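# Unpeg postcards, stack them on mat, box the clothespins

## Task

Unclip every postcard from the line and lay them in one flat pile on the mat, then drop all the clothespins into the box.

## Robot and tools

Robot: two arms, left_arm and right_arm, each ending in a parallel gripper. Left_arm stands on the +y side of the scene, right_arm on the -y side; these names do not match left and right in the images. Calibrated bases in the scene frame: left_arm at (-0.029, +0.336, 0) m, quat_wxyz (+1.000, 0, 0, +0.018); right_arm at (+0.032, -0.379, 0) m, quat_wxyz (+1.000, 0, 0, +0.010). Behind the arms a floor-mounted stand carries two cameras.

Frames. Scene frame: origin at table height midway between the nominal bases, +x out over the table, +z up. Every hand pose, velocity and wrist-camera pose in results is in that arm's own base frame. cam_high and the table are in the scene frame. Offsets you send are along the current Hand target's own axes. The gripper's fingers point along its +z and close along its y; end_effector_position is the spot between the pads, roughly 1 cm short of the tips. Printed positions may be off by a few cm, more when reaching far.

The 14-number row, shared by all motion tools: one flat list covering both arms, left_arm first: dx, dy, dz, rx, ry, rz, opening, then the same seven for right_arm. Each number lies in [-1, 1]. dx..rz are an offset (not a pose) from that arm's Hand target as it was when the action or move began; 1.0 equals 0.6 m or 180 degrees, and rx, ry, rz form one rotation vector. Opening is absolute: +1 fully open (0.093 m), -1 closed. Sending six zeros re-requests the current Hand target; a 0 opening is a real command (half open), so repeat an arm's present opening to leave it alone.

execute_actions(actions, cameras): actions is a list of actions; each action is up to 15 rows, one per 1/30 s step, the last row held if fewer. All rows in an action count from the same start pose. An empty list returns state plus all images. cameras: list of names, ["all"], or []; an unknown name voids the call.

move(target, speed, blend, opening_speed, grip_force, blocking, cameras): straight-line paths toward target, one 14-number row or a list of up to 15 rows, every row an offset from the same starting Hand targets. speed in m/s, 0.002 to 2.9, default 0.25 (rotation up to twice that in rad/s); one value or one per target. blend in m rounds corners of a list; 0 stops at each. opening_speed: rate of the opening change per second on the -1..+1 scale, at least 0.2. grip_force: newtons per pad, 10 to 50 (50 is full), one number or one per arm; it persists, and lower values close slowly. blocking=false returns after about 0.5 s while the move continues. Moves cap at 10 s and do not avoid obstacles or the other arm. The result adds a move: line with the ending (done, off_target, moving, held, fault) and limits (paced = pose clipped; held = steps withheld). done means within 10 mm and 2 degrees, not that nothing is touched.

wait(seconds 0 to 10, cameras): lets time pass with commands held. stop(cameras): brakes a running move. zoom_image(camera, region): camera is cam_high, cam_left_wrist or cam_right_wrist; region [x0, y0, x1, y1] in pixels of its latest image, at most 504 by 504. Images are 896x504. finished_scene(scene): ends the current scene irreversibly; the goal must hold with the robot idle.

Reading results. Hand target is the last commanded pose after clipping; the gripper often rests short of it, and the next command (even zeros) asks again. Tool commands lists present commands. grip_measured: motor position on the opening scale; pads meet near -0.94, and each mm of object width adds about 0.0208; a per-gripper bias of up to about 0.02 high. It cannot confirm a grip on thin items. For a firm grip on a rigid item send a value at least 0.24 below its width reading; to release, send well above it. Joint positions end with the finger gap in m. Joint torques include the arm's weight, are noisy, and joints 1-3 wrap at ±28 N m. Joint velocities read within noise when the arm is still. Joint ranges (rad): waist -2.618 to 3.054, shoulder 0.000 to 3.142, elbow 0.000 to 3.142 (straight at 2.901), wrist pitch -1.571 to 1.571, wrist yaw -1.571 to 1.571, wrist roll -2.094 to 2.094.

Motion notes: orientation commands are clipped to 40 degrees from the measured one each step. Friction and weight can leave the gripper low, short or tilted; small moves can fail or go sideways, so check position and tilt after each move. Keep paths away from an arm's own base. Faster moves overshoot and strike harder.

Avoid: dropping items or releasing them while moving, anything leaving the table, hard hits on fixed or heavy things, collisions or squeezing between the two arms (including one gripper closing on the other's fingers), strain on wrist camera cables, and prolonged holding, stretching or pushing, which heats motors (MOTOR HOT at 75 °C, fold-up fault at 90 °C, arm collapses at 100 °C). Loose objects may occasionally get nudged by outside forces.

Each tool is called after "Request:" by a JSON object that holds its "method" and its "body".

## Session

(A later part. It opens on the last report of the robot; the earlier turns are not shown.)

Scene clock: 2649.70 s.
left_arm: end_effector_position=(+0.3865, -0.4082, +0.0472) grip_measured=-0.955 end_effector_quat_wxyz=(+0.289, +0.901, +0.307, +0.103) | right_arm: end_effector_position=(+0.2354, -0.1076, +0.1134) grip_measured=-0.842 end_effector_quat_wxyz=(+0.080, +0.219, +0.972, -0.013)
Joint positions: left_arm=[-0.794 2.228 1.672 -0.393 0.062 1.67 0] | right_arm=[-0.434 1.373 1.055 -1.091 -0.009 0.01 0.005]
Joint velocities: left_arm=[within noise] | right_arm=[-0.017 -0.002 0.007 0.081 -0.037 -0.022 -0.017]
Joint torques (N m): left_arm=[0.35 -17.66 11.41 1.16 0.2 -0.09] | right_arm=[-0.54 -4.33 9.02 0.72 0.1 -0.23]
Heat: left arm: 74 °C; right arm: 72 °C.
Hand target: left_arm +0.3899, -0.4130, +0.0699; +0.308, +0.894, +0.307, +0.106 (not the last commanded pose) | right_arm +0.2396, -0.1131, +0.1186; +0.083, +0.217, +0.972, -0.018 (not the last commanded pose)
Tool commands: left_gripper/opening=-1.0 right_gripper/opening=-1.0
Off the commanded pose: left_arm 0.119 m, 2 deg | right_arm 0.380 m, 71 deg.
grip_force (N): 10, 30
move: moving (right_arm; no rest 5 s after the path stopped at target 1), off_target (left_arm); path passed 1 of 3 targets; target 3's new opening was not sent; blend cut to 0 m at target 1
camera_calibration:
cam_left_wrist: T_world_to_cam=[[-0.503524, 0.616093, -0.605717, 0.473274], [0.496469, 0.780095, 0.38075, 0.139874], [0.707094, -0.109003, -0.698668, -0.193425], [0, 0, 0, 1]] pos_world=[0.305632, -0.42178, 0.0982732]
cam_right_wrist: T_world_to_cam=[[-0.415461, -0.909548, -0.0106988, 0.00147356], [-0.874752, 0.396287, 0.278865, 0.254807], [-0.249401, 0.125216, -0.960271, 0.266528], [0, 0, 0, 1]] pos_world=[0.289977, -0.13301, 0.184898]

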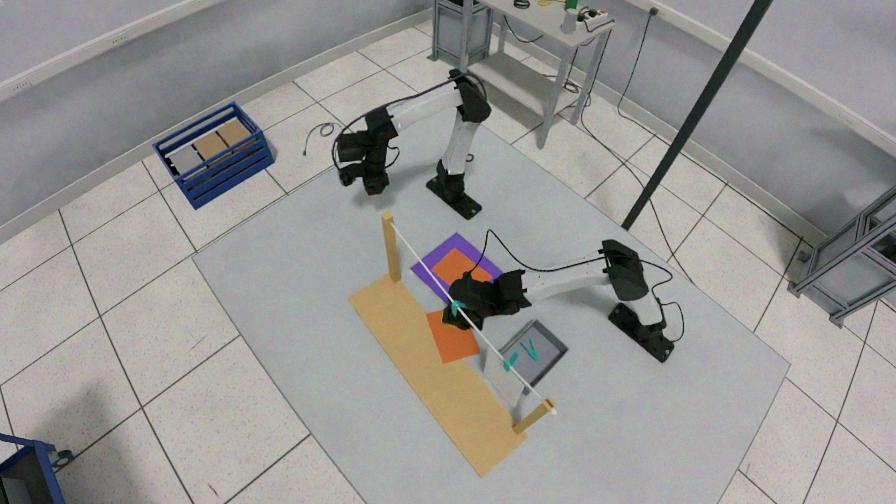

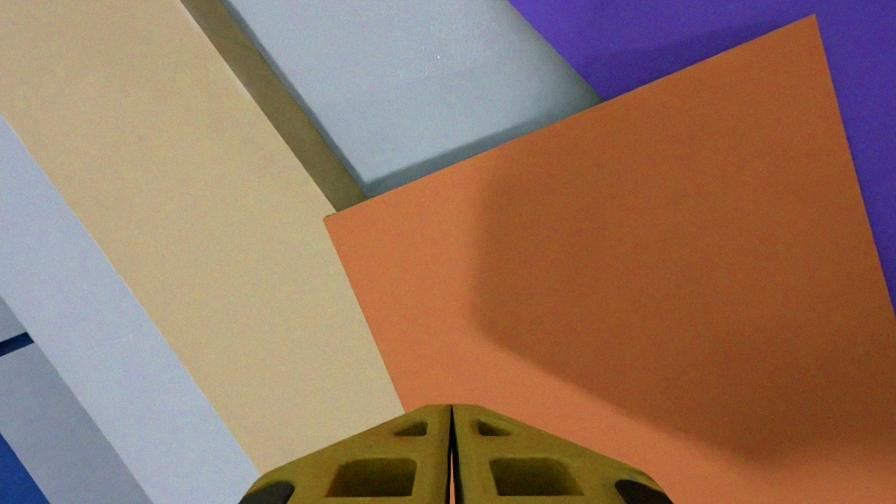

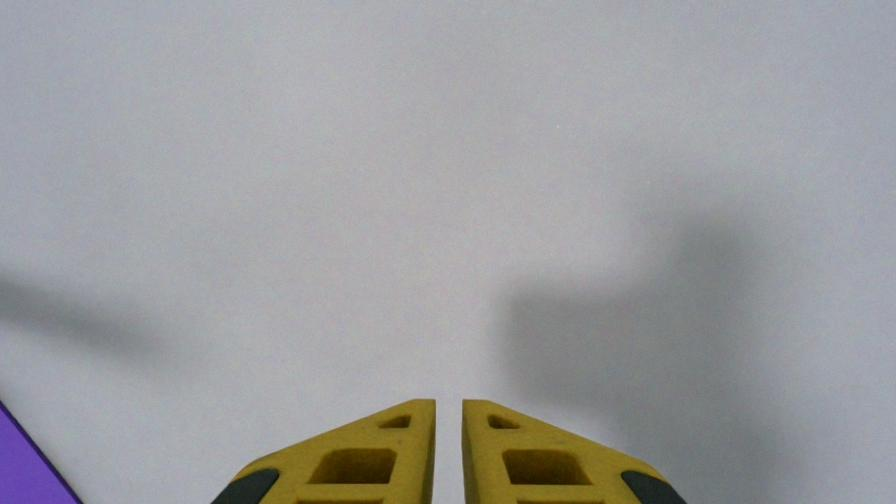

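Request:
{"method": "move", "body": {"target": [[0.015,-0.0177,-0.1407,0,0,0,-1,0,0,0,0,0,0,-1],[0.2558,-0.4385,-0.5332,0.1449,0.1062,-0.2755,-1,0.0902,0.2757,-0.0177,-0.0357,0.0002,-0.2077,-1],[0.2558,-0.4385,-0.5332,0.1449,0.1062,-0.2755,-1,0.3438,0.4635,-0.0103,-0.0714,0.0004,-0.4154,-1]], "speed": [0.12,0.25,0.2], "blend": [0.02,0.02,0], "grip_force": [30,50], "cameras": ["cam_high","cam_right_wrist"]}}

Request:
{"method": "zoom_image", "body": {"camera": "cam_high", "region": [380, 220, 580, 420]}}

Scene clock: 2686.67 s.
left_arm: end_effector_position=(+0.2614, -0.0024, +0.1516) grip_measured=-0.973 end_effector_quat_wxyz=(+0.063, +0.698, +0.713, +0.030) | right_arm: end_effector_position=(+0.1687, +0.2179, +0.0878) grip_measured=-0.972 end_effector_quat_wxyz=(+0.068, -0.426, +0.901, +0.034)
Joint positions: left_arm=[0.022 1.411 1.241 -1.269 0.047 1.567 0] | right_arm=[0.913 1.462 1.029 -0.986 0.002 0.03 0]
Joint torques (N m): left_arm=[0.77 -7.1 10.15 0.35 0.05 0.17] | right_arm=[0.69 -5.03 8.03 0.86 0.01 -0.06]
Heat: left arm: 77 °C; right arm: 72 °C. Fold the left arm in close to its base, or ease its load, before you think long.
Hand target: left_arm +0.2623, +0.0002, +0.1602; +0.068, +0.700, +0.710, +0.041 | right_arm +0.1732, +0.2256, +0.0898; +0.077, -0.426, +0.901, +0.036
Off the commanded pose: left_arm 0.009 m, 1 deg | right_arm 0.009 m, 1 deg.
MOTOR HOT: joint 2 (shoulder) of the left arm reports 77 °C; the controller's stop level is 90 °C. To cool a motor, set the load down, stop pushing, or move to a pose that needs little force.
grip_force (N): 30, 50
move: done
camera_calibration:
cam_right_wrist: T_world_to_cam=[[0.782087, -0.62316, -0.00356346, 0.00458982], [-0.595808, -0.749411, 0.288784, 0.276327], [-0.182629, -0.223731, -0.957388, 0.249088], [0, 0, 0, 1]] pos_world=[0.206539, 0.265672, 0.158691]
Images, in order (width x height): cam_high 896x504, cam_right_wrist 896x504.

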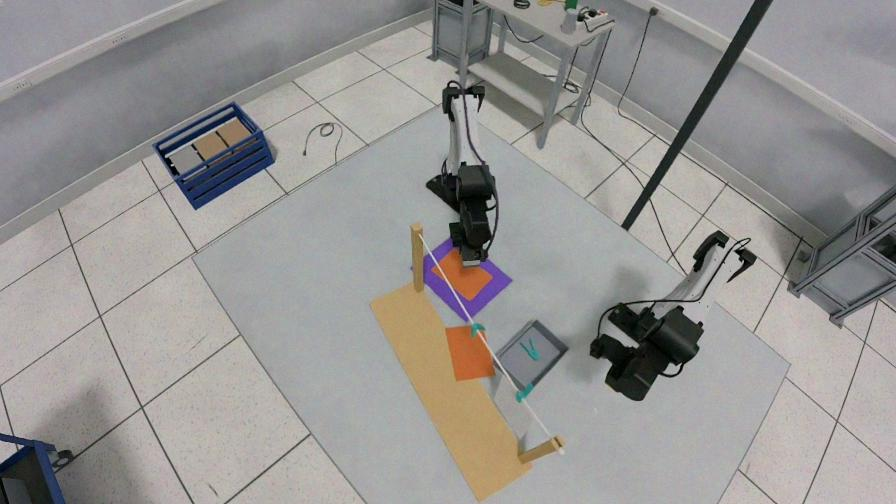

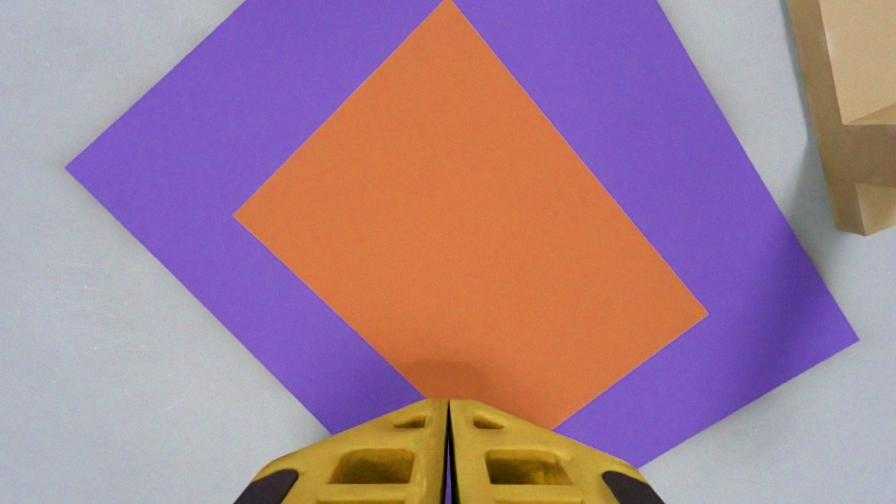

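Scaled by 2.520 from the camera's 896x504 image, which has a finer 1280x720 frame.

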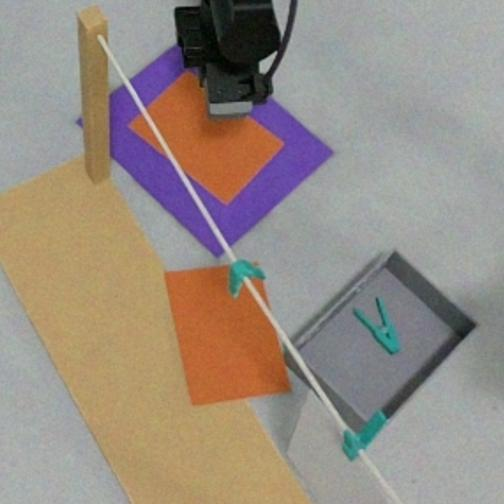

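Request:
{"method": "move", "body": {"target": [[0,0,0,0,0,0,-1,-0.0148,-0.0093,0.0787,0,0,0,0.31],[0,0,0,0,0,0,-1,0.0002,-0.0095,0.1655,0,0,0,0.31],[0,0,0,0,0,0,-1,-0.0767,0.0057,0.1787,0.016,0,0.0929,0.31]], "speed": [0.08,0.06,0.06], "cameras": ["cam_high","cam_right_wrist"]}}

Request:
{"method": "zoom_image", "body": {"camera": "cam_high", "region": [380, 220, 580, 420]}}

Scene clock: 2723.87 s.
left_arm: end_effector_position=(+0.2614, -0.0024, +0.1516) grip_measured=-0.973 end_effector_quat_wxyz=(+0.063, +0.698, +0.713, +0.030) | right_arm: end_effector_position=(+0.2187, +0.2791, +0.0069) grip_measured=+0.307 end_effector_quat_wxyz=(+0.107, -0.290, +0.950, +0.037)
Joint positions: left_arm=[0.022 1.411 1.241 -1.269 0.047 1.567 0] | right_arm=[0.939 1.816 1.052 -0.59 0.069 0.338 0.06]
Joint torques (N m): left_arm=[0.79 -7.1 10.14 0.35 0.05 0.16] | right_arm=[1.21 -5.53 6.46 0.71 -0.06 0.08]
Heat: left arm: 63 °C; right arm: 72 °C.
Hand target: left_arm +0.2623, +0.0002, +0.1602; +0.068, +0.700, +0.710, +0.041 | right_arm +0.2109, +0.2769, -0.0080; +0.081, -0.289, +0.954, +0.025
Off the commanded pose: left_arm 0.009 m, 1 deg | right_arm 0.017 m, 3 deg.
MOTOR HOT: cleared for the motors of the left arm.
grip_force (N): 30, 50
move: off_target (right_arm)
camera_calibration:
cam_right_wrist: T_world_to_cam=[[0.571422, -0.820622, -0.00750837, 0.104428], [-0.800295, -0.559246, 0.216269, 0.367506], [-0.181674, -0.117572, -0.976305, 0.164711], [0, 0, 0, 1]] pos_world=[0.264365, 0.310588, 0.0821123]
Images, in order (width x height): cam_high 896x504, cam_right_wrist 896x504.

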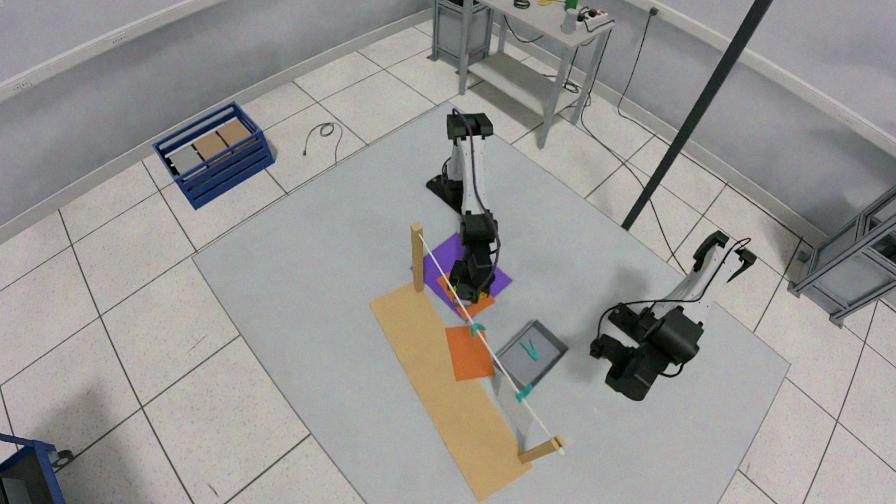

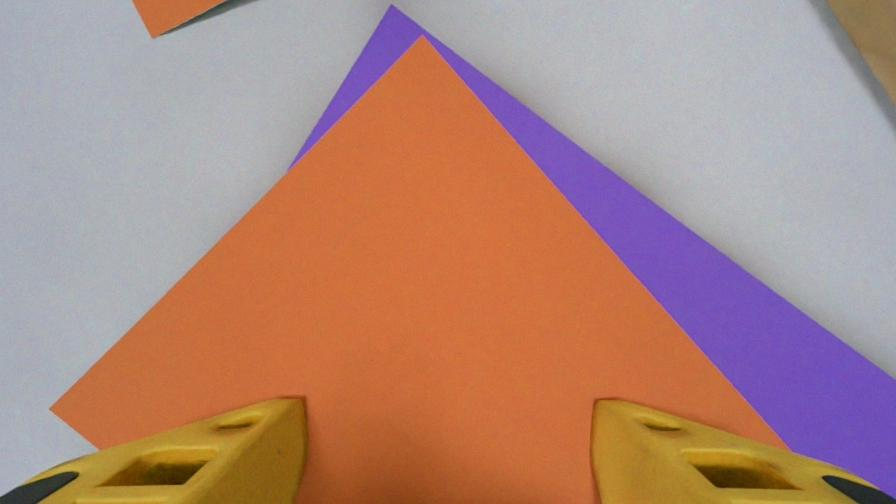

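Scaled by 2.520 from the camera's 896x504 image, which has a finer 1280x720 frame.

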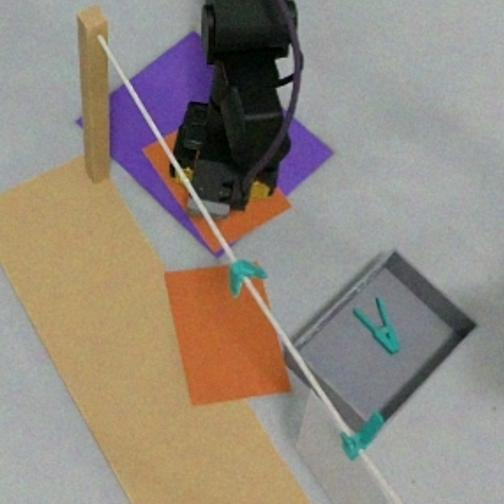

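Request:
{"method": "move", "body": {"target": [0,0,0,0,0,0,-1,0.0392,-0.0295,-0.0067,0,0,0,0.31], "speed": 0.06, "cameras": ["cam_high"]}}

Request:
{"method": "zoom_image", "body": {"camera": "cam_high", "region": [380, 220, 580, 420]}}

Scene clock: 2754.90 s.
left_arm: end_effector_position=(+0.2614, -0.0024, +0.1516) grip_measured=-0.973 end_effector_quat_wxyz=(+0.063, +0.698, +0.713, +0.030) | right_arm: end_effector_position=(+0.2168, +0.2726, +0.0068) grip_measured=+0.307 end_effector_quat_wxyz=(+0.125, -0.289, +0.948, +0.047)
Joint positions: left_arm=[0.022 1.411 1.241 -1.269 0.047 1.567 0] | right_arm=[0.934 1.766 0.976 -0.523 0.073 0.332 0.06]
Joint torques (N m): left_arm=[0.79 -7.09 10.15 0.35 0.05 0.16] | right_arm=[-1.07 -9.05 2.78 0.47 -0.15 -0.14]
Heat: left arm: 63 °C; right arm: 69 °C.
Hand target: left_arm +0.2623, +0.0002, +0.1602; +0.068, +0.700, +0.710, +0.041 | right_arm +0.2009, +0.2489, -0.0081; +0.081, -0.289, +0.954, +0.025
Off the commanded pose: left_arm 0.009 m, 1 deg | right_arm 0.032 m, 6 deg.
grip_force (N): 30, 50
move: off_target (right_arm)
Images, in order (width x height): cam_high 896x504.

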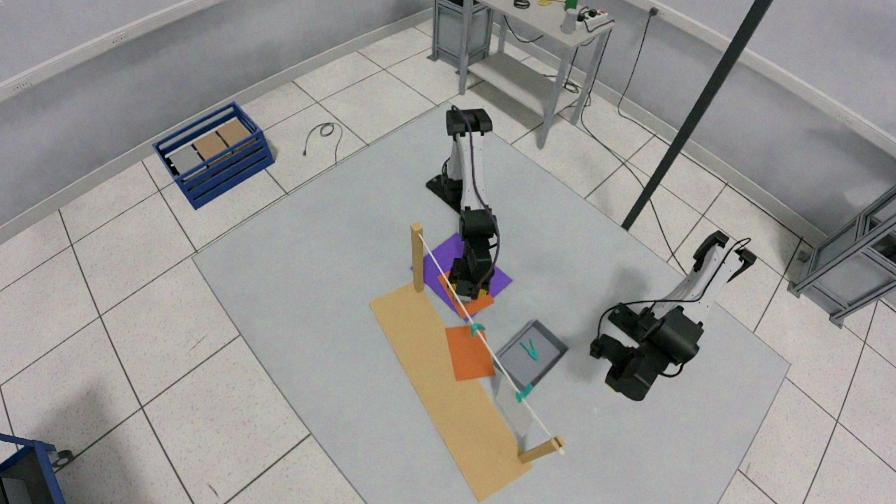

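Scaled by 2.520 from the camera's 896x504 image, which has a finer 1280x720 frame.

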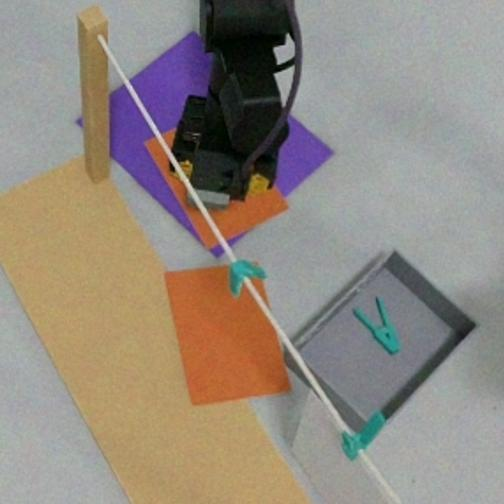

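Request:
{"method": "move", "body": {"target": [[0,0,0,0,0,0,-1,0.0137,-0.0148,-0.0023,0,0,0,0.31],[0,0,0,0,0,0,-1,-0.0483,0.0082,-0.1102,0,0,0,0.31]], "speed": [0.06,0.08], "cameras": ["cam_high","cam_right_wrist"]}}

Request:
{"method": "zoom_image", "body": {"camera": "cam_high", "region": [380, 220, 580, 420]}}

Scene clock: 2774.27 s.
left_arm: end_effector_position=(+0.2614, -0.0024, +0.1516) grip_measured=-0.973 end_effector_quat_wxyz=(+0.063, +0.698, +0.713, +0.030) | right_arm: end_effector_position=(+0.2099, +0.2559, +0.0506) grip_measured=+0.307 end_effector_quat_wxyz=(+0.072, -0.293, +0.953, +0.012)
Joint positions: left_arm=[0.022 1.411 1.241 -1.269 0.047 1.567 0] | right_arm=[0.916 1.728 1.15 -0.862 0.064 0.316 0.06]
Joint torques (N m): left_arm=[0.79 -7.1 10.14 0.35 0.05 0.17] | right_arm=[0.31 -10.73 8.43 0.63 -0.07 0.01]
Heat: left arm: 63 °C; right arm: 65 °C.
Hand target: left_arm +0.2623, +0.0002, +0.1602; +0.068, +0.700, +0.710, +0.041 | right_arm +0.2126, +0.2626, +0.0619; +0.081, -0.289, +0.954, +0.025
Off the commanded pose: left_arm 0.009 m, 1 deg | right_arm 0.014 m, 2 deg.
grip_force (N): 30, 50
move: off_target (right_arm)
camera_calibration:
cam_right_wrist: T_world_to_cam=[[0.57216, -0.819923, 0.0189534, 0.0891316], [-0.786357, -0.541879, 0.296665, 0.326655], [-0.232972, -0.184644, -0.954793, 0.229863], [0, 0, 0, 1]] pos_world=[0.259422, 0.292532, 0.120875]
Images, in order (width x height): cam_high 896x504, cam_right_wrist 896x504.

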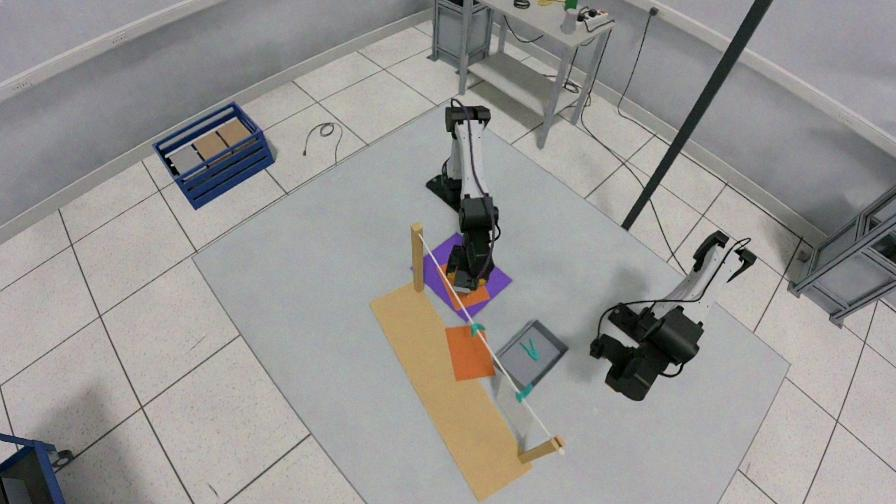

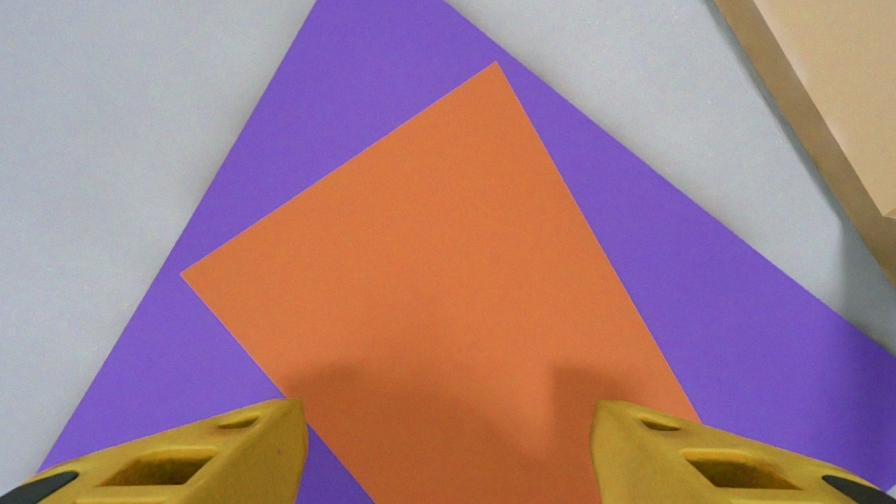

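Scaled by 2.520 from the camera's 896x504 image, which has a finer 1280x720 frame.

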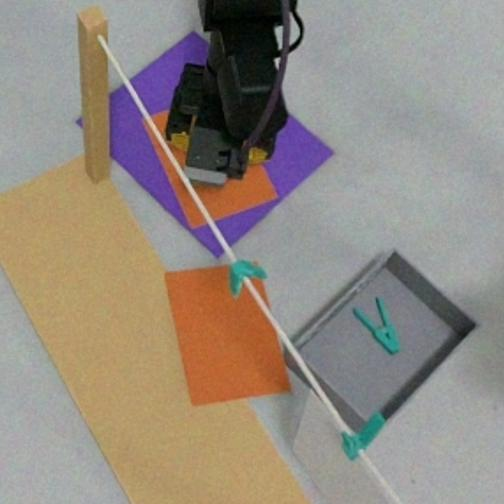

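Request:
{"method": "move", "body": {"target": [0,0,0,0,0,0,-1,-0.3898,0.0648,0.0702,-0.0521,-0.1662,-0.1134,-0.316], "speed": 0.18, "cameras": ["cam_high","cam_right_wrist"]}}

Request:
{"method": "zoom_image", "body": {"camera": "cam_high", "region": [380, 220, 580, 420]}}

Scene clock: 2807.83 s.
left_arm: end_effector_position=(+0.2614, -0.0024, +0.1516) grip_measured=-0.973 end_effector_quat_wxyz=(+0.063, +0.698, +0.713, +0.030) | right_arm: end_effector_position=(+0.3792, +0.4208, +0.0613) grip_measured=-0.313 end_effector_quat_wxyz=(+0.294, -0.439, +0.835, +0.154)
Joint positions: left_arm=[0.022 1.411 1.241 -1.269 0.047 1.567 0] | right_arm=[0.808 2.201 1.653 -0.352 -0.098 -0.125 0.03]
Joint torques (N m): left_arm=[0.77 -7.1 10.15 0.35 0.05 0.17] | right_arm=[-0.77 -12.34 9.84 1.87 -0.25 -0.24]
Heat: left arm: 63 °C; right arm: 66 °C.
Hand target: left_arm +0.2623, +0.0002, +0.1602; +0.068, +0.700, +0.710, +0.041 | right_arm +0.3887, +0.4268, +0.0600; +0.303, -0.441, +0.830, +0.160
Off the commanded pose: left_arm 0.009 m, 1 deg | right_arm 0.011 m, 1 deg.
grip_force (N): 30, 50
move: off_target (right_arm)
camera_calibration:
cam_right_wrist: T_world_to_cam=[[0.83024, -0.557348, 0.00806758, -0.0804027], [-0.540829, -0.808967, -0.230382, 0.597437], [0.134929, 0.186909, -0.973067, 0.015227], [0, 0, 0, 1]] pos_world=[0.38781, 0.435649, 0.153104]
Images, in order (width x height): cam_high 896x504, cam_right_wrist 896x504.

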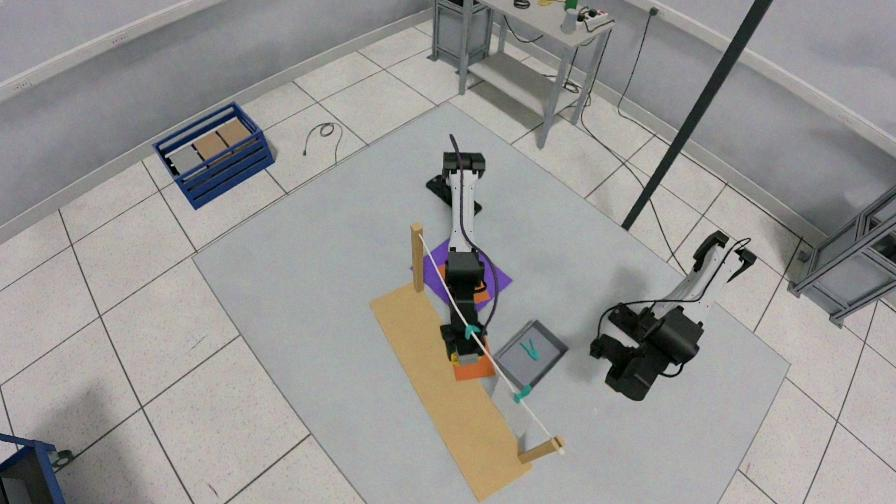

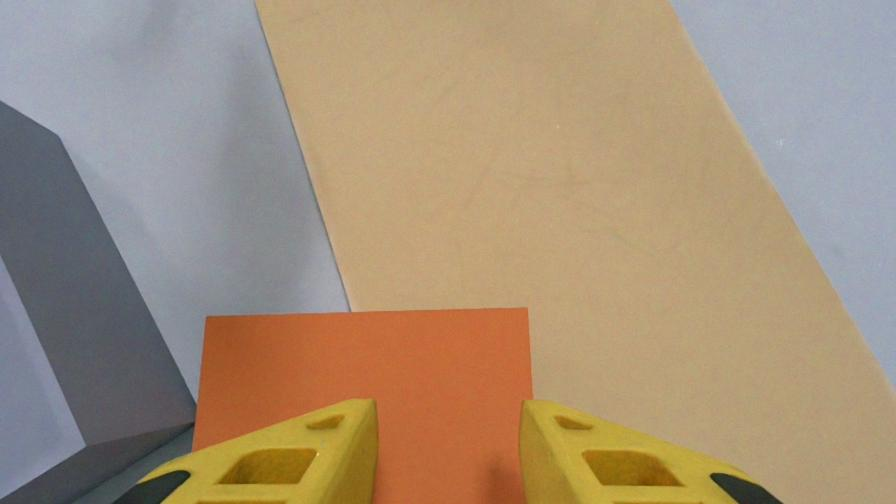

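Scaled by 2.520 from the camera's 896x504 image, which has a finer 1280x720 frame.

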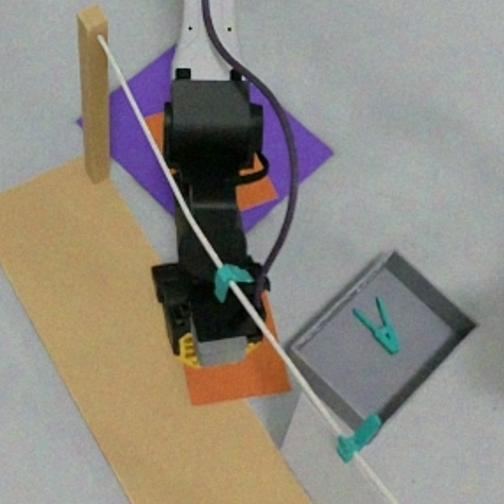

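Request:
{"method": "move", "body": {"target": [[0,0,0,0,0,0,-0.11,0.1392,0.0045,-0.095,0,0,0,-0.316],[0,0,0,0,0,0,-0.11,0.2498,-0.048,-0.3618,0.0722,0.0753,0.155,-0.316],[-0.4823,0.1548,0.1955,-0.0666,-0.1704,-0.2995,-0.11,0.5002,-0.2398,-0.5503,0.1445,0.1506,0.3099,-0.316],[-0.5402,0.2318,0.2267,-0.0666,-0.1704,-0.2995,-0.11,0.5002,-0.2398,-0.5503,0.1445,0.1506,0.3099,-0.316]], "speed": [0.15,0.22,0.25,0.12], "blend": [0.01,0.03,0.01,0], "cameras": ["cam_high","cam_left_wrist"]}}

Request:
{"method": "zoom_image", "body": {"camera": "cam_high", "region": [380, 220, 580, 420]}}

Scene clock: 2848.63 s.
left_arm: end_effector_position=(+0.4169, -0.3258, +0.0576) grip_measured=-0.111 end_effector_quat_wxyz=(+0.323, +0.293, +0.894, -0.106) | right_arm: end_effector_position=(+0.2549, -0.0170, +0.1153) grip_measured=-0.313 end_effector_quat_wxyz=(+0.086, +0.045, +0.995, -0.001)
Joint positions: left_arm=[-0.671 2.058 1.398 -0.216 -0.025 -0.029 0.04] | right_arm=[-0.068 1.35 1.043 -1.091 -0.002 0.023 0.03]
Joint torques (N m): left_arm=[0.61 -11.71 11.89 1.35 -0.1 -0.11] | right_arm=[-0.75 -3.96 9.01 0.72 0.04 -0.25]
Heat: left arm: 63 °C; right arm: 68 °C.
Hand target: left_arm +0.4237, -0.3265, +0.0598; +0.326, +0.283, +0.896, -0.103 | right_arm +0.2598, -0.0200, +0.1200; +0.088, +0.043, +0.995, -0.004
Off the commanded pose: left_arm 0.007 m, 1 deg | right_arm 0.007 m, 0 deg.
grip_force (N): 30, 50
move: done; blend cut to 0 m at target 1
camera_calibration:
cam_left_wrist: T_world_to_cam=[[-0.562028, -0.827104, -0.004878, -0.036264], [-0.812282, 0.553049, -0.185295, 0.560797], [0.155956, -0.100179, -0.982671, 0.0503239], [0, 0, 0, 1]] pos_world=[0.427296, -0.335101, 0.153188]
Images, in order (width x height): cam_high 896x504, cam_left_wrist 896x504.

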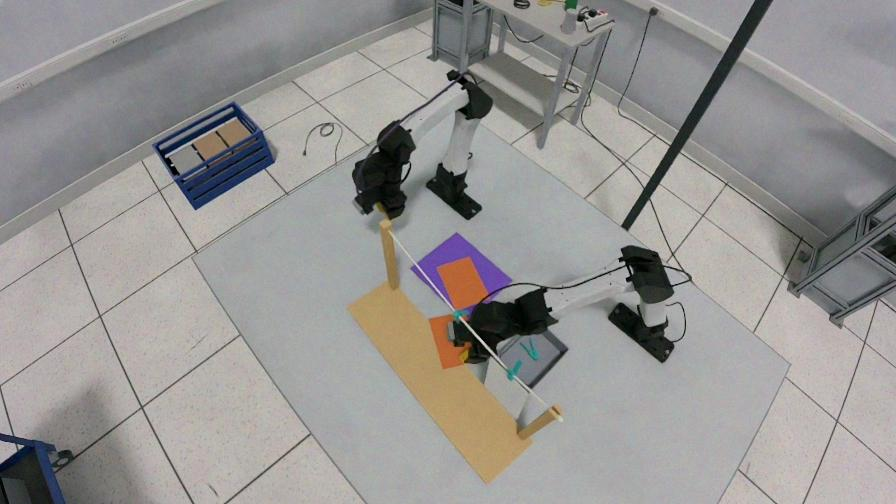

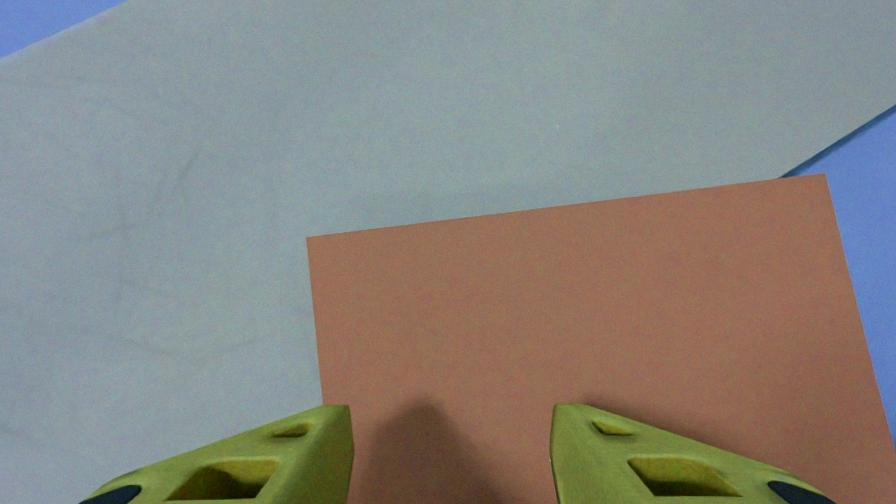

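Scaled by 2.520 from the camera's 896x504 image, which has a finer 1280x720 frame.

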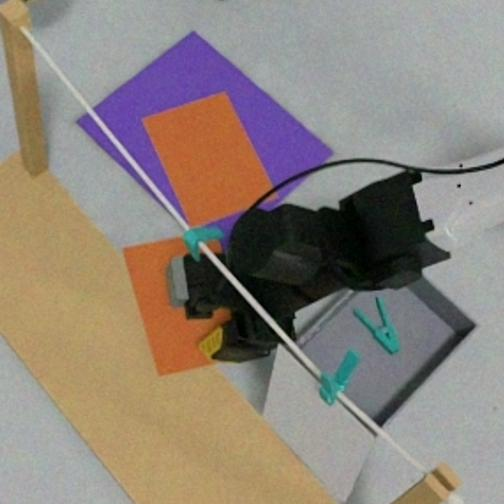

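Request:
{"method": "move", "body": {"target": [0.0655,0.0013,-0.0772,0,0,0,-0.11,-0.0132,0.1983,-0.0145,-0.0806,-0.2734,-0.1151,1], "speed": 0.15, "cameras": ["cam_high","cam_right_wrist"]}}

Request:
{"method": "zoom_image", "body": {"camera": "cam_high", "region": [340, 180, 540, 380]}}

Scene clock: 2886.23 s.
left_arm: end_effector_position=(+0.3765, -0.2928, +0.0623) grip_measured=-0.111 end_effector_quat_wxyz=(+0.316, +0.291, +0.898, -0.102) | right_arm: end_effector_position=(+0.2772, +0.0967, +0.1306) grip_measured=+1.000 end_effector_quat_wxyz=(+0.487, -0.141, +0.858, +0.087)
Joint positions: left_arm=[-0.671 1.879 1.172 -0.188 -0.029 -0.035 0.04] | right_arm=[0.333 0.81 0.369 -0.095 -0.005 0.01 0.093]
Joint torques (N m): left_arm=[-0.05 -14.05 7.1 1.54 -0.1 -0.11] | right_arm=[1.05 -2.21 6.11 2.28 0.05 -0.24]
Heat: left arm: 64 °C; right arm: 68 °C.
Hand target: left_arm +0.3752, -0.2915, +0.0701; +0.326, +0.283, +0.896, -0.103 | right_arm +0.2765, +0.0980, +0.1299; +0.493, -0.147, +0.853, +0.084
Off the commanded pose: left_arm 0.008 m, 1 deg | right_arm 0.002 m, 1 deg.
grip_force (N): 30, 50
move: done
camera_calibration:
cam_right_wrist: T_world_to_cam=[[0.334995, -0.942219, -0.000810471, -0.00132568], [-0.783025, -0.277917, -0.556448, 0.354503], [0.524071, 0.187042, -0.830882, 0.0305649], [0, 0, 0, 1]] pos_world=[0.262011, 0.0915563, 0.222657]
Images, in order (width x height): cam_high 896x504, cam_right_wrist 896x504.

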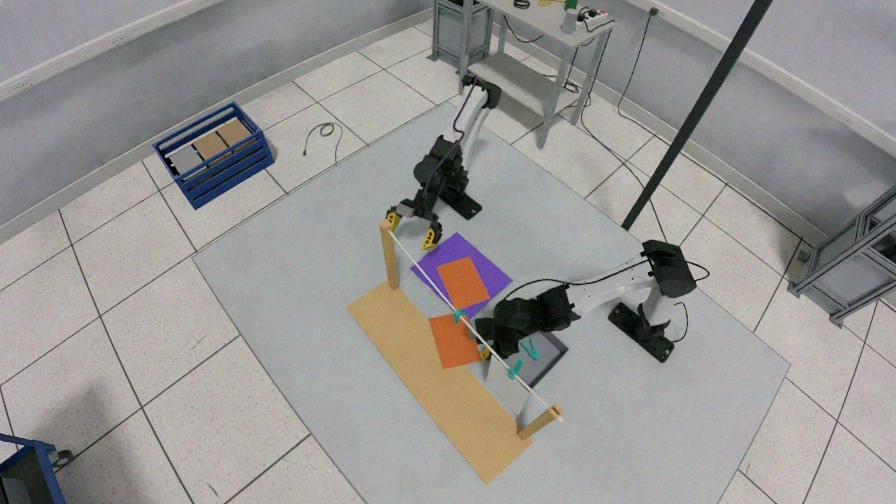

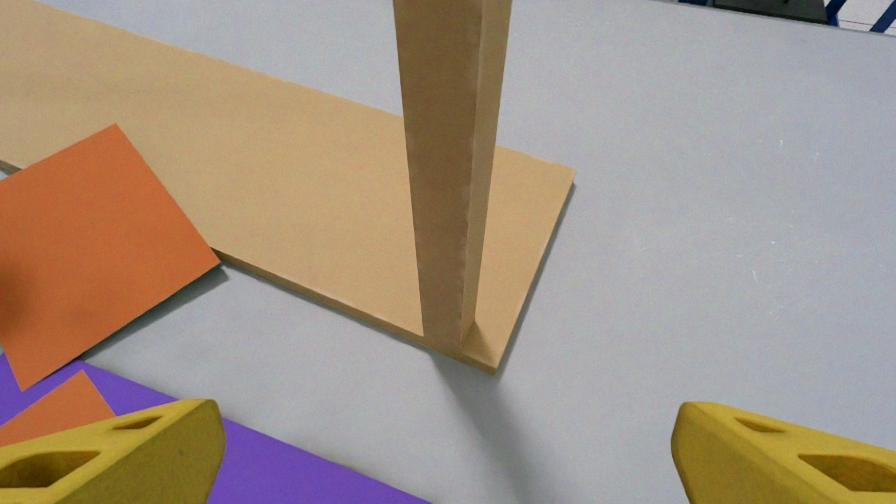

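Scaled by 2.520 from the camera's 896x504 image, which has a finer 1280x720 frame.

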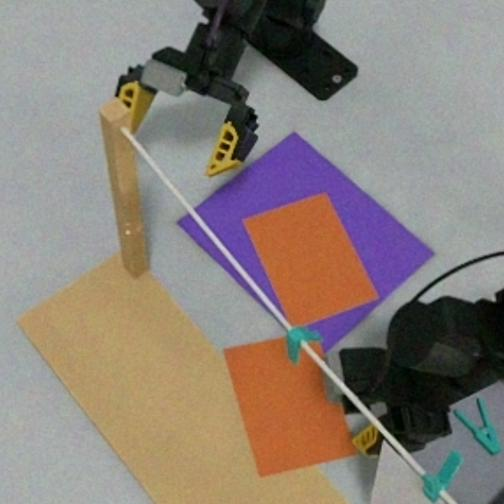

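Request:
{"method": "move", "body": {"target": [[0,0,0,0,0,0,-0.11,-0.0492,-0.0017,0.1353,0,0,0,1],[0,0,0,0,0,0,-0.11,-0.0492,-0.0017,0.1353,0,0,0,-0.7],[0,0,0,0,0,0,-0.11,-0.0103,0.0278,0.0677,0,0,0,-0.7]], "speed": [0.1,0.1,0.05], "grip_force": [30,40], "cameras": ["cam_high","cam_right_wrist"]}}

Request:
{"method": "zoom_image", "body": {"camera": "cam_high", "region": [340, 180, 540, 380]}}

Scene clock: 2915.23 s.
left_arm: end_effector_position=(+0.3765, -0.2928, +0.0623) grip_measured=-0.111 end_effector_quat_wxyz=(+0.316, +0.291, +0.898, -0.102) | right_arm: end_effector_position=(+0.3114, +0.1262, +0.1159) grip_measured=-0.697 end_effector_quat_wxyz=(+0.493, -0.150, +0.853, +0.081)
Joint positions: left_arm=[-0.671 1.879 1.172 -0.188 -0.029 -0.035 0.04] | right_arm=[0.421 1.1 0.402 0.172 0.072 0.03 0.012]
Joint torques (N m): left_arm=[-0.06 -14.05 7.1 1.54 -0.1 -0.12] | right_arm=[0.9 -5.31 5.96 2.08 0.04 0.09]
Heat: left arm: 66 °C; right arm: 67 °C.
Hand target: left_arm +0.3752, -0.2915, +0.0701; +0.326, +0.283, +0.896, -0.103 | right_arm +0.3069, +0.1266, +0.1149; +0.493, -0.147, +0.853, +0.084
Off the commanded pose: left_arm 0.008 m, 1 deg | right_arm 0.005 m, 1 deg.
grip_force (N): 30, 40
move: done; target 2's new opening was sent with right_arm's hand 0.023 m and 3 deg from that target
camera_calibration:
cam_right_wrist: T_world_to_cam=[[0.345596, -0.938156, 0.0206435, 0.0086879], [-0.769473, -0.295911, -0.565993, 0.380429], [0.537099, 0.179721, -0.824151, -0.00908607], [0, 0, 0, 1]] pos_world=[0.294607, 0.122357, 0.207652]
Images, in order (width x height): cam_high 896x504, cam_right_wrist 896x504.

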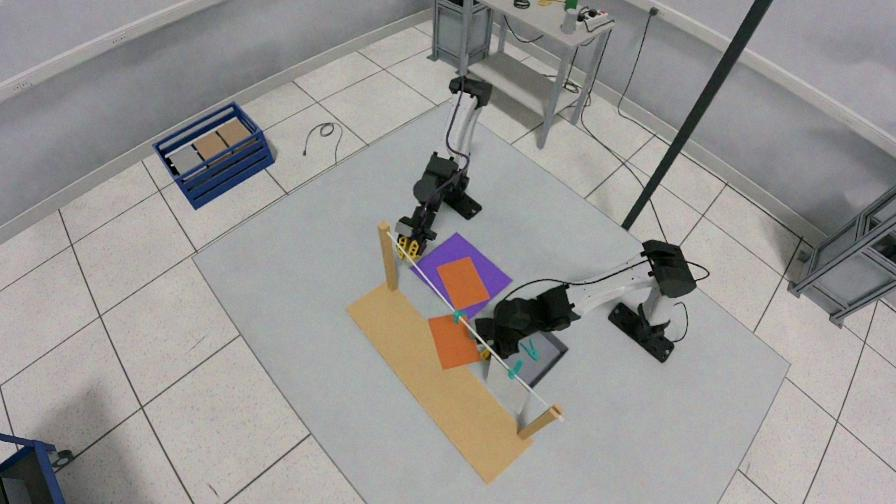

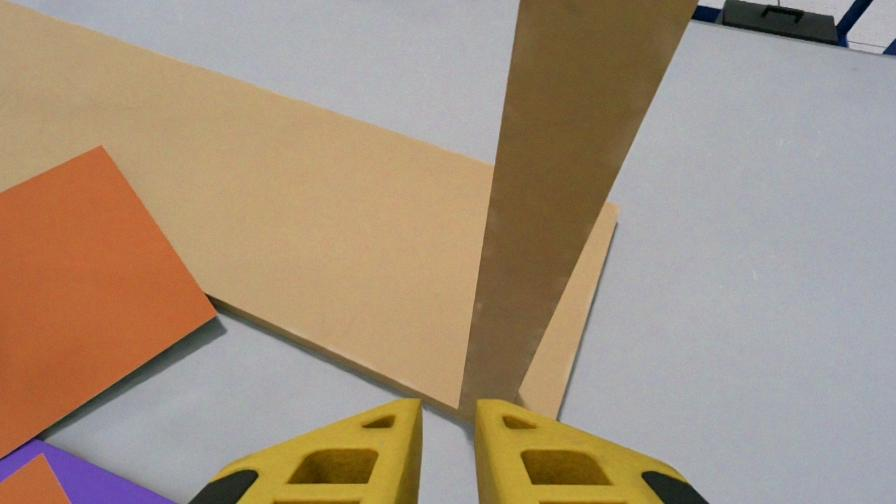

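Scaled by 2.520 from the camera's 896x504 image, which has a finer 1280x720 frame.

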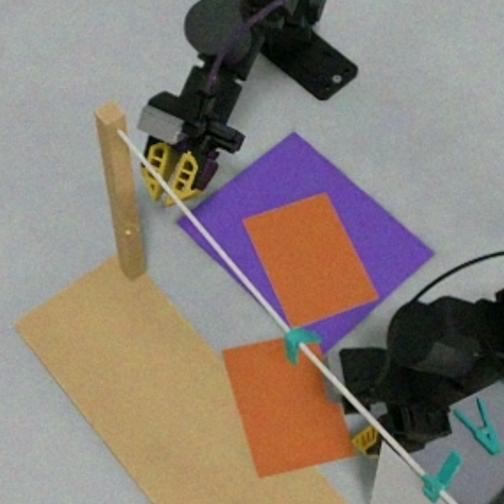

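Request:
{"method": "move", "body": {"target": [[0,0,0,0,0,0,-0.11,0.0028,-0.0309,-0.005,0,0,0,1],[0,0,0,0,0,0,-0.11,-0.0623,-0.0287,0.0973,0,0,0,1],[0,0,0,0,0,0,-0.11,-0.0623,-0.0287,0.0973,0,0,0,-0.7],[0,0,0,0,0,0,-0.11,0.0112,-0.0037,-0.0193,0,0,0,-0.7]], "speed": [0.1,0.1,0.1,0.05], "grip_force": [30,50], "cameras": ["cam_high","cam_right_wrist"]}}

Request:
{"method": "zoom_image", "body": {"camera": "cam_high", "region": [340, 180, 540, 380]}}

Scene clock: 2942.10 s.
left_arm: end_effector_position=(+0.3765, -0.2928, +0.0623) grip_measured=-0.111 end_effector_quat_wxyz=(+0.316, +0.291, +0.898, -0.102) | right_arm: end_effector_position=(+0.2995, +0.1196, +0.1170) grip_measured=-0.697 end_effector_quat_wxyz=(+0.494, -0.150, +0.852, +0.081)
Joint positions: left_arm=[-0.671 1.879 1.172 -0.188 -0.029 -0.035 0.04] | right_arm=[0.415 1.017 0.368 0.125 0.067 0.028 0.012]
Joint torques (N m): left_arm=[-0.06 -14.04 7.1 1.53 -0.1 -0.12] | right_arm=[0.98 -4.6 6.13 2.11 0.07 0.03]
Heat: left arm: 69 °C; right arm: 66 °C.
Hand target: left_arm +0.3752, -0.2915, +0.0701; +0.326, +0.283, +0.896, -0.103 | right_arm +0.2951, +0.1199, +0.1150; +0.493, -0.147, +0.853, +0.084
Off the commanded pose: left_arm 0.008 m, 1 deg | right_arm 0.005 m, 1 deg.
grip_force (N): 30, 50
move: done; target 3's new opening was sent with right_arm's hand 0.021 m and 3 deg from that target
camera_calibration:
cam_right_wrist: T_world_to_cam=[[0.345049, -0.938366, 0.0202683, 0.00685243], [-0.768389, -0.294816, -0.568034, 0.369676], [0.538999, 0.180426, -0.822756, -0.0013312], [0, 0, 0, 1]] pos_world=[0.282408, 0.115657, 0.208755]
Images, in order (width x height): cam_high 896x504, cam_right_wrist 896x504.

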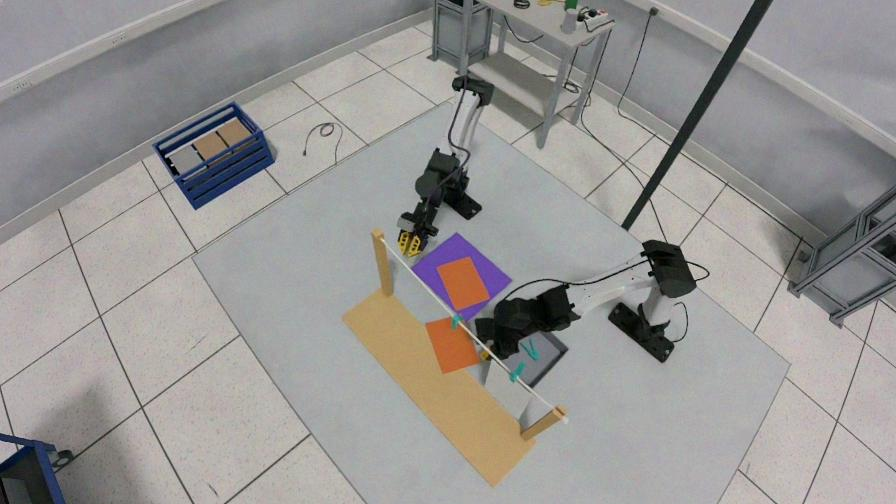

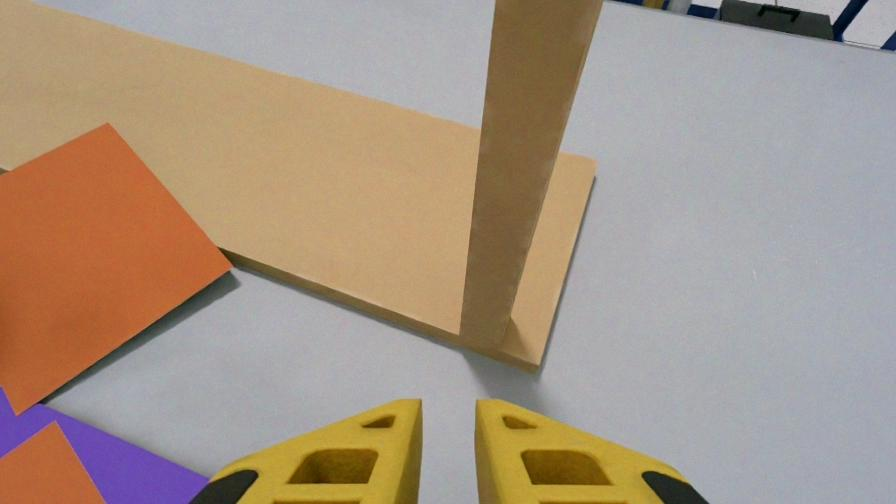

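Scaled by 2.520 from the camera's 896x504 image, which has a finer 1280x720 frame.

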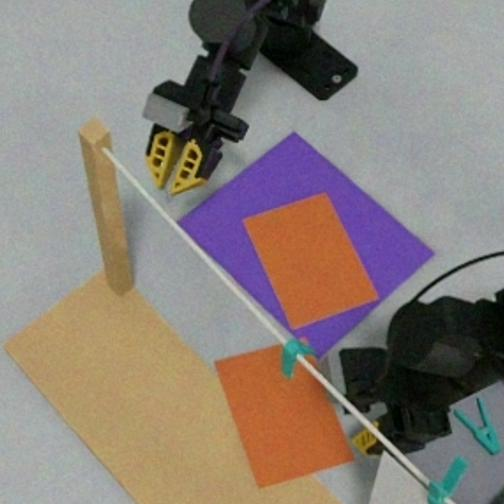

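Request:
{"method": "move", "body": {"target": [[0,0,0,0,0,0,-0.11,0.0096,-0.0354,-0.0025,0,0,0,1],[0,0,0,0,0,0,-0.11,-0.0825,-0.0405,0.1265,0,0,0,1]], "speed": [0.1,0.1], "cameras": ["cam_right_wrist"]}}

Scene clock: 2960.73 s.
left_arm: end_effector_position=(+0.3765, -0.2928, +0.0623) grip_measured=-0.111 end_effector_quat_wxyz=(+0.316, +0.291, +0.898, -0.102) | right_arm: end_effector_position=(+0.3753, +0.1236, +0.1070) grip_measured=+1.000 end_effector_quat_wxyz=(+0.474, -0.144, +0.865, +0.080)
Joint positions: left_arm=[-0.671 1.879 1.172 -0.188 -0.029 -0.035 0.04] | right_arm=[0.31 1.415 0.6 0.247 -0.018 -0.01 0.093]
Joint torques (N m): left_arm=[-0.05 -14.05 7.1 1.54 -0.1 -0.12] | right_arm=[-0.46 -4.64 9.87 2.38 -0.18 -0.23]
Heat: left arm: 70 °C; right arm: 65 °C.
Hand target: left_arm +0.3752, -0.2915, +0.0701; +0.326, +0.283, +0.896, -0.103 | right_arm +0.3885, +0.1273, +0.1201; +0.493, -0.147, +0.853, +0.084
Off the commanded pose: left_arm 0.008 m, 1 deg | right_arm 0.019 m, 3 deg.
grip_force (N): 30, 50
move: off_target (right_arm)
camera_calibration:
cam_right_wrist: T_world_to_cam=[[0.334572, -0.942329, 0.00880909, -0.00972553], [-0.797416, -0.288078, -0.530225, 0.429447], [0.502184, 0.170374, -0.847811, -0.0334532], [0, 0, 0, 1]] pos_world=[0.362502, 0.120249, 0.199427]
Images, in order (width x height): cam_right_wrist 896x504.

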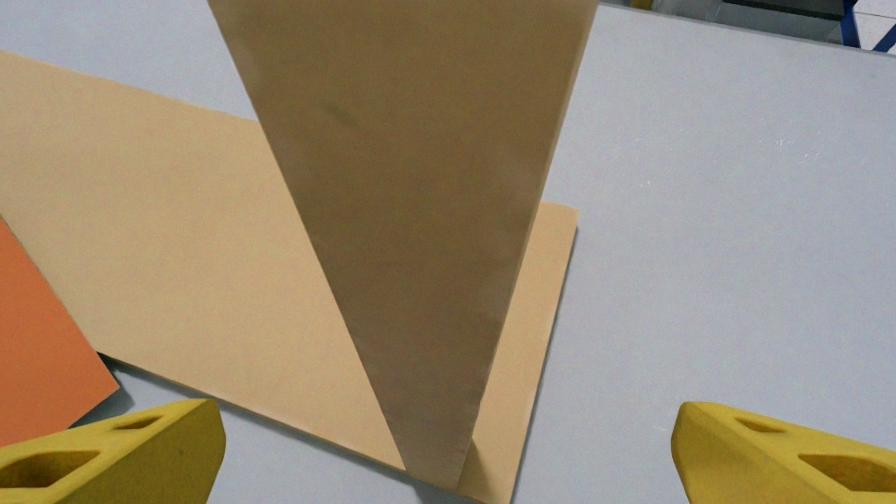

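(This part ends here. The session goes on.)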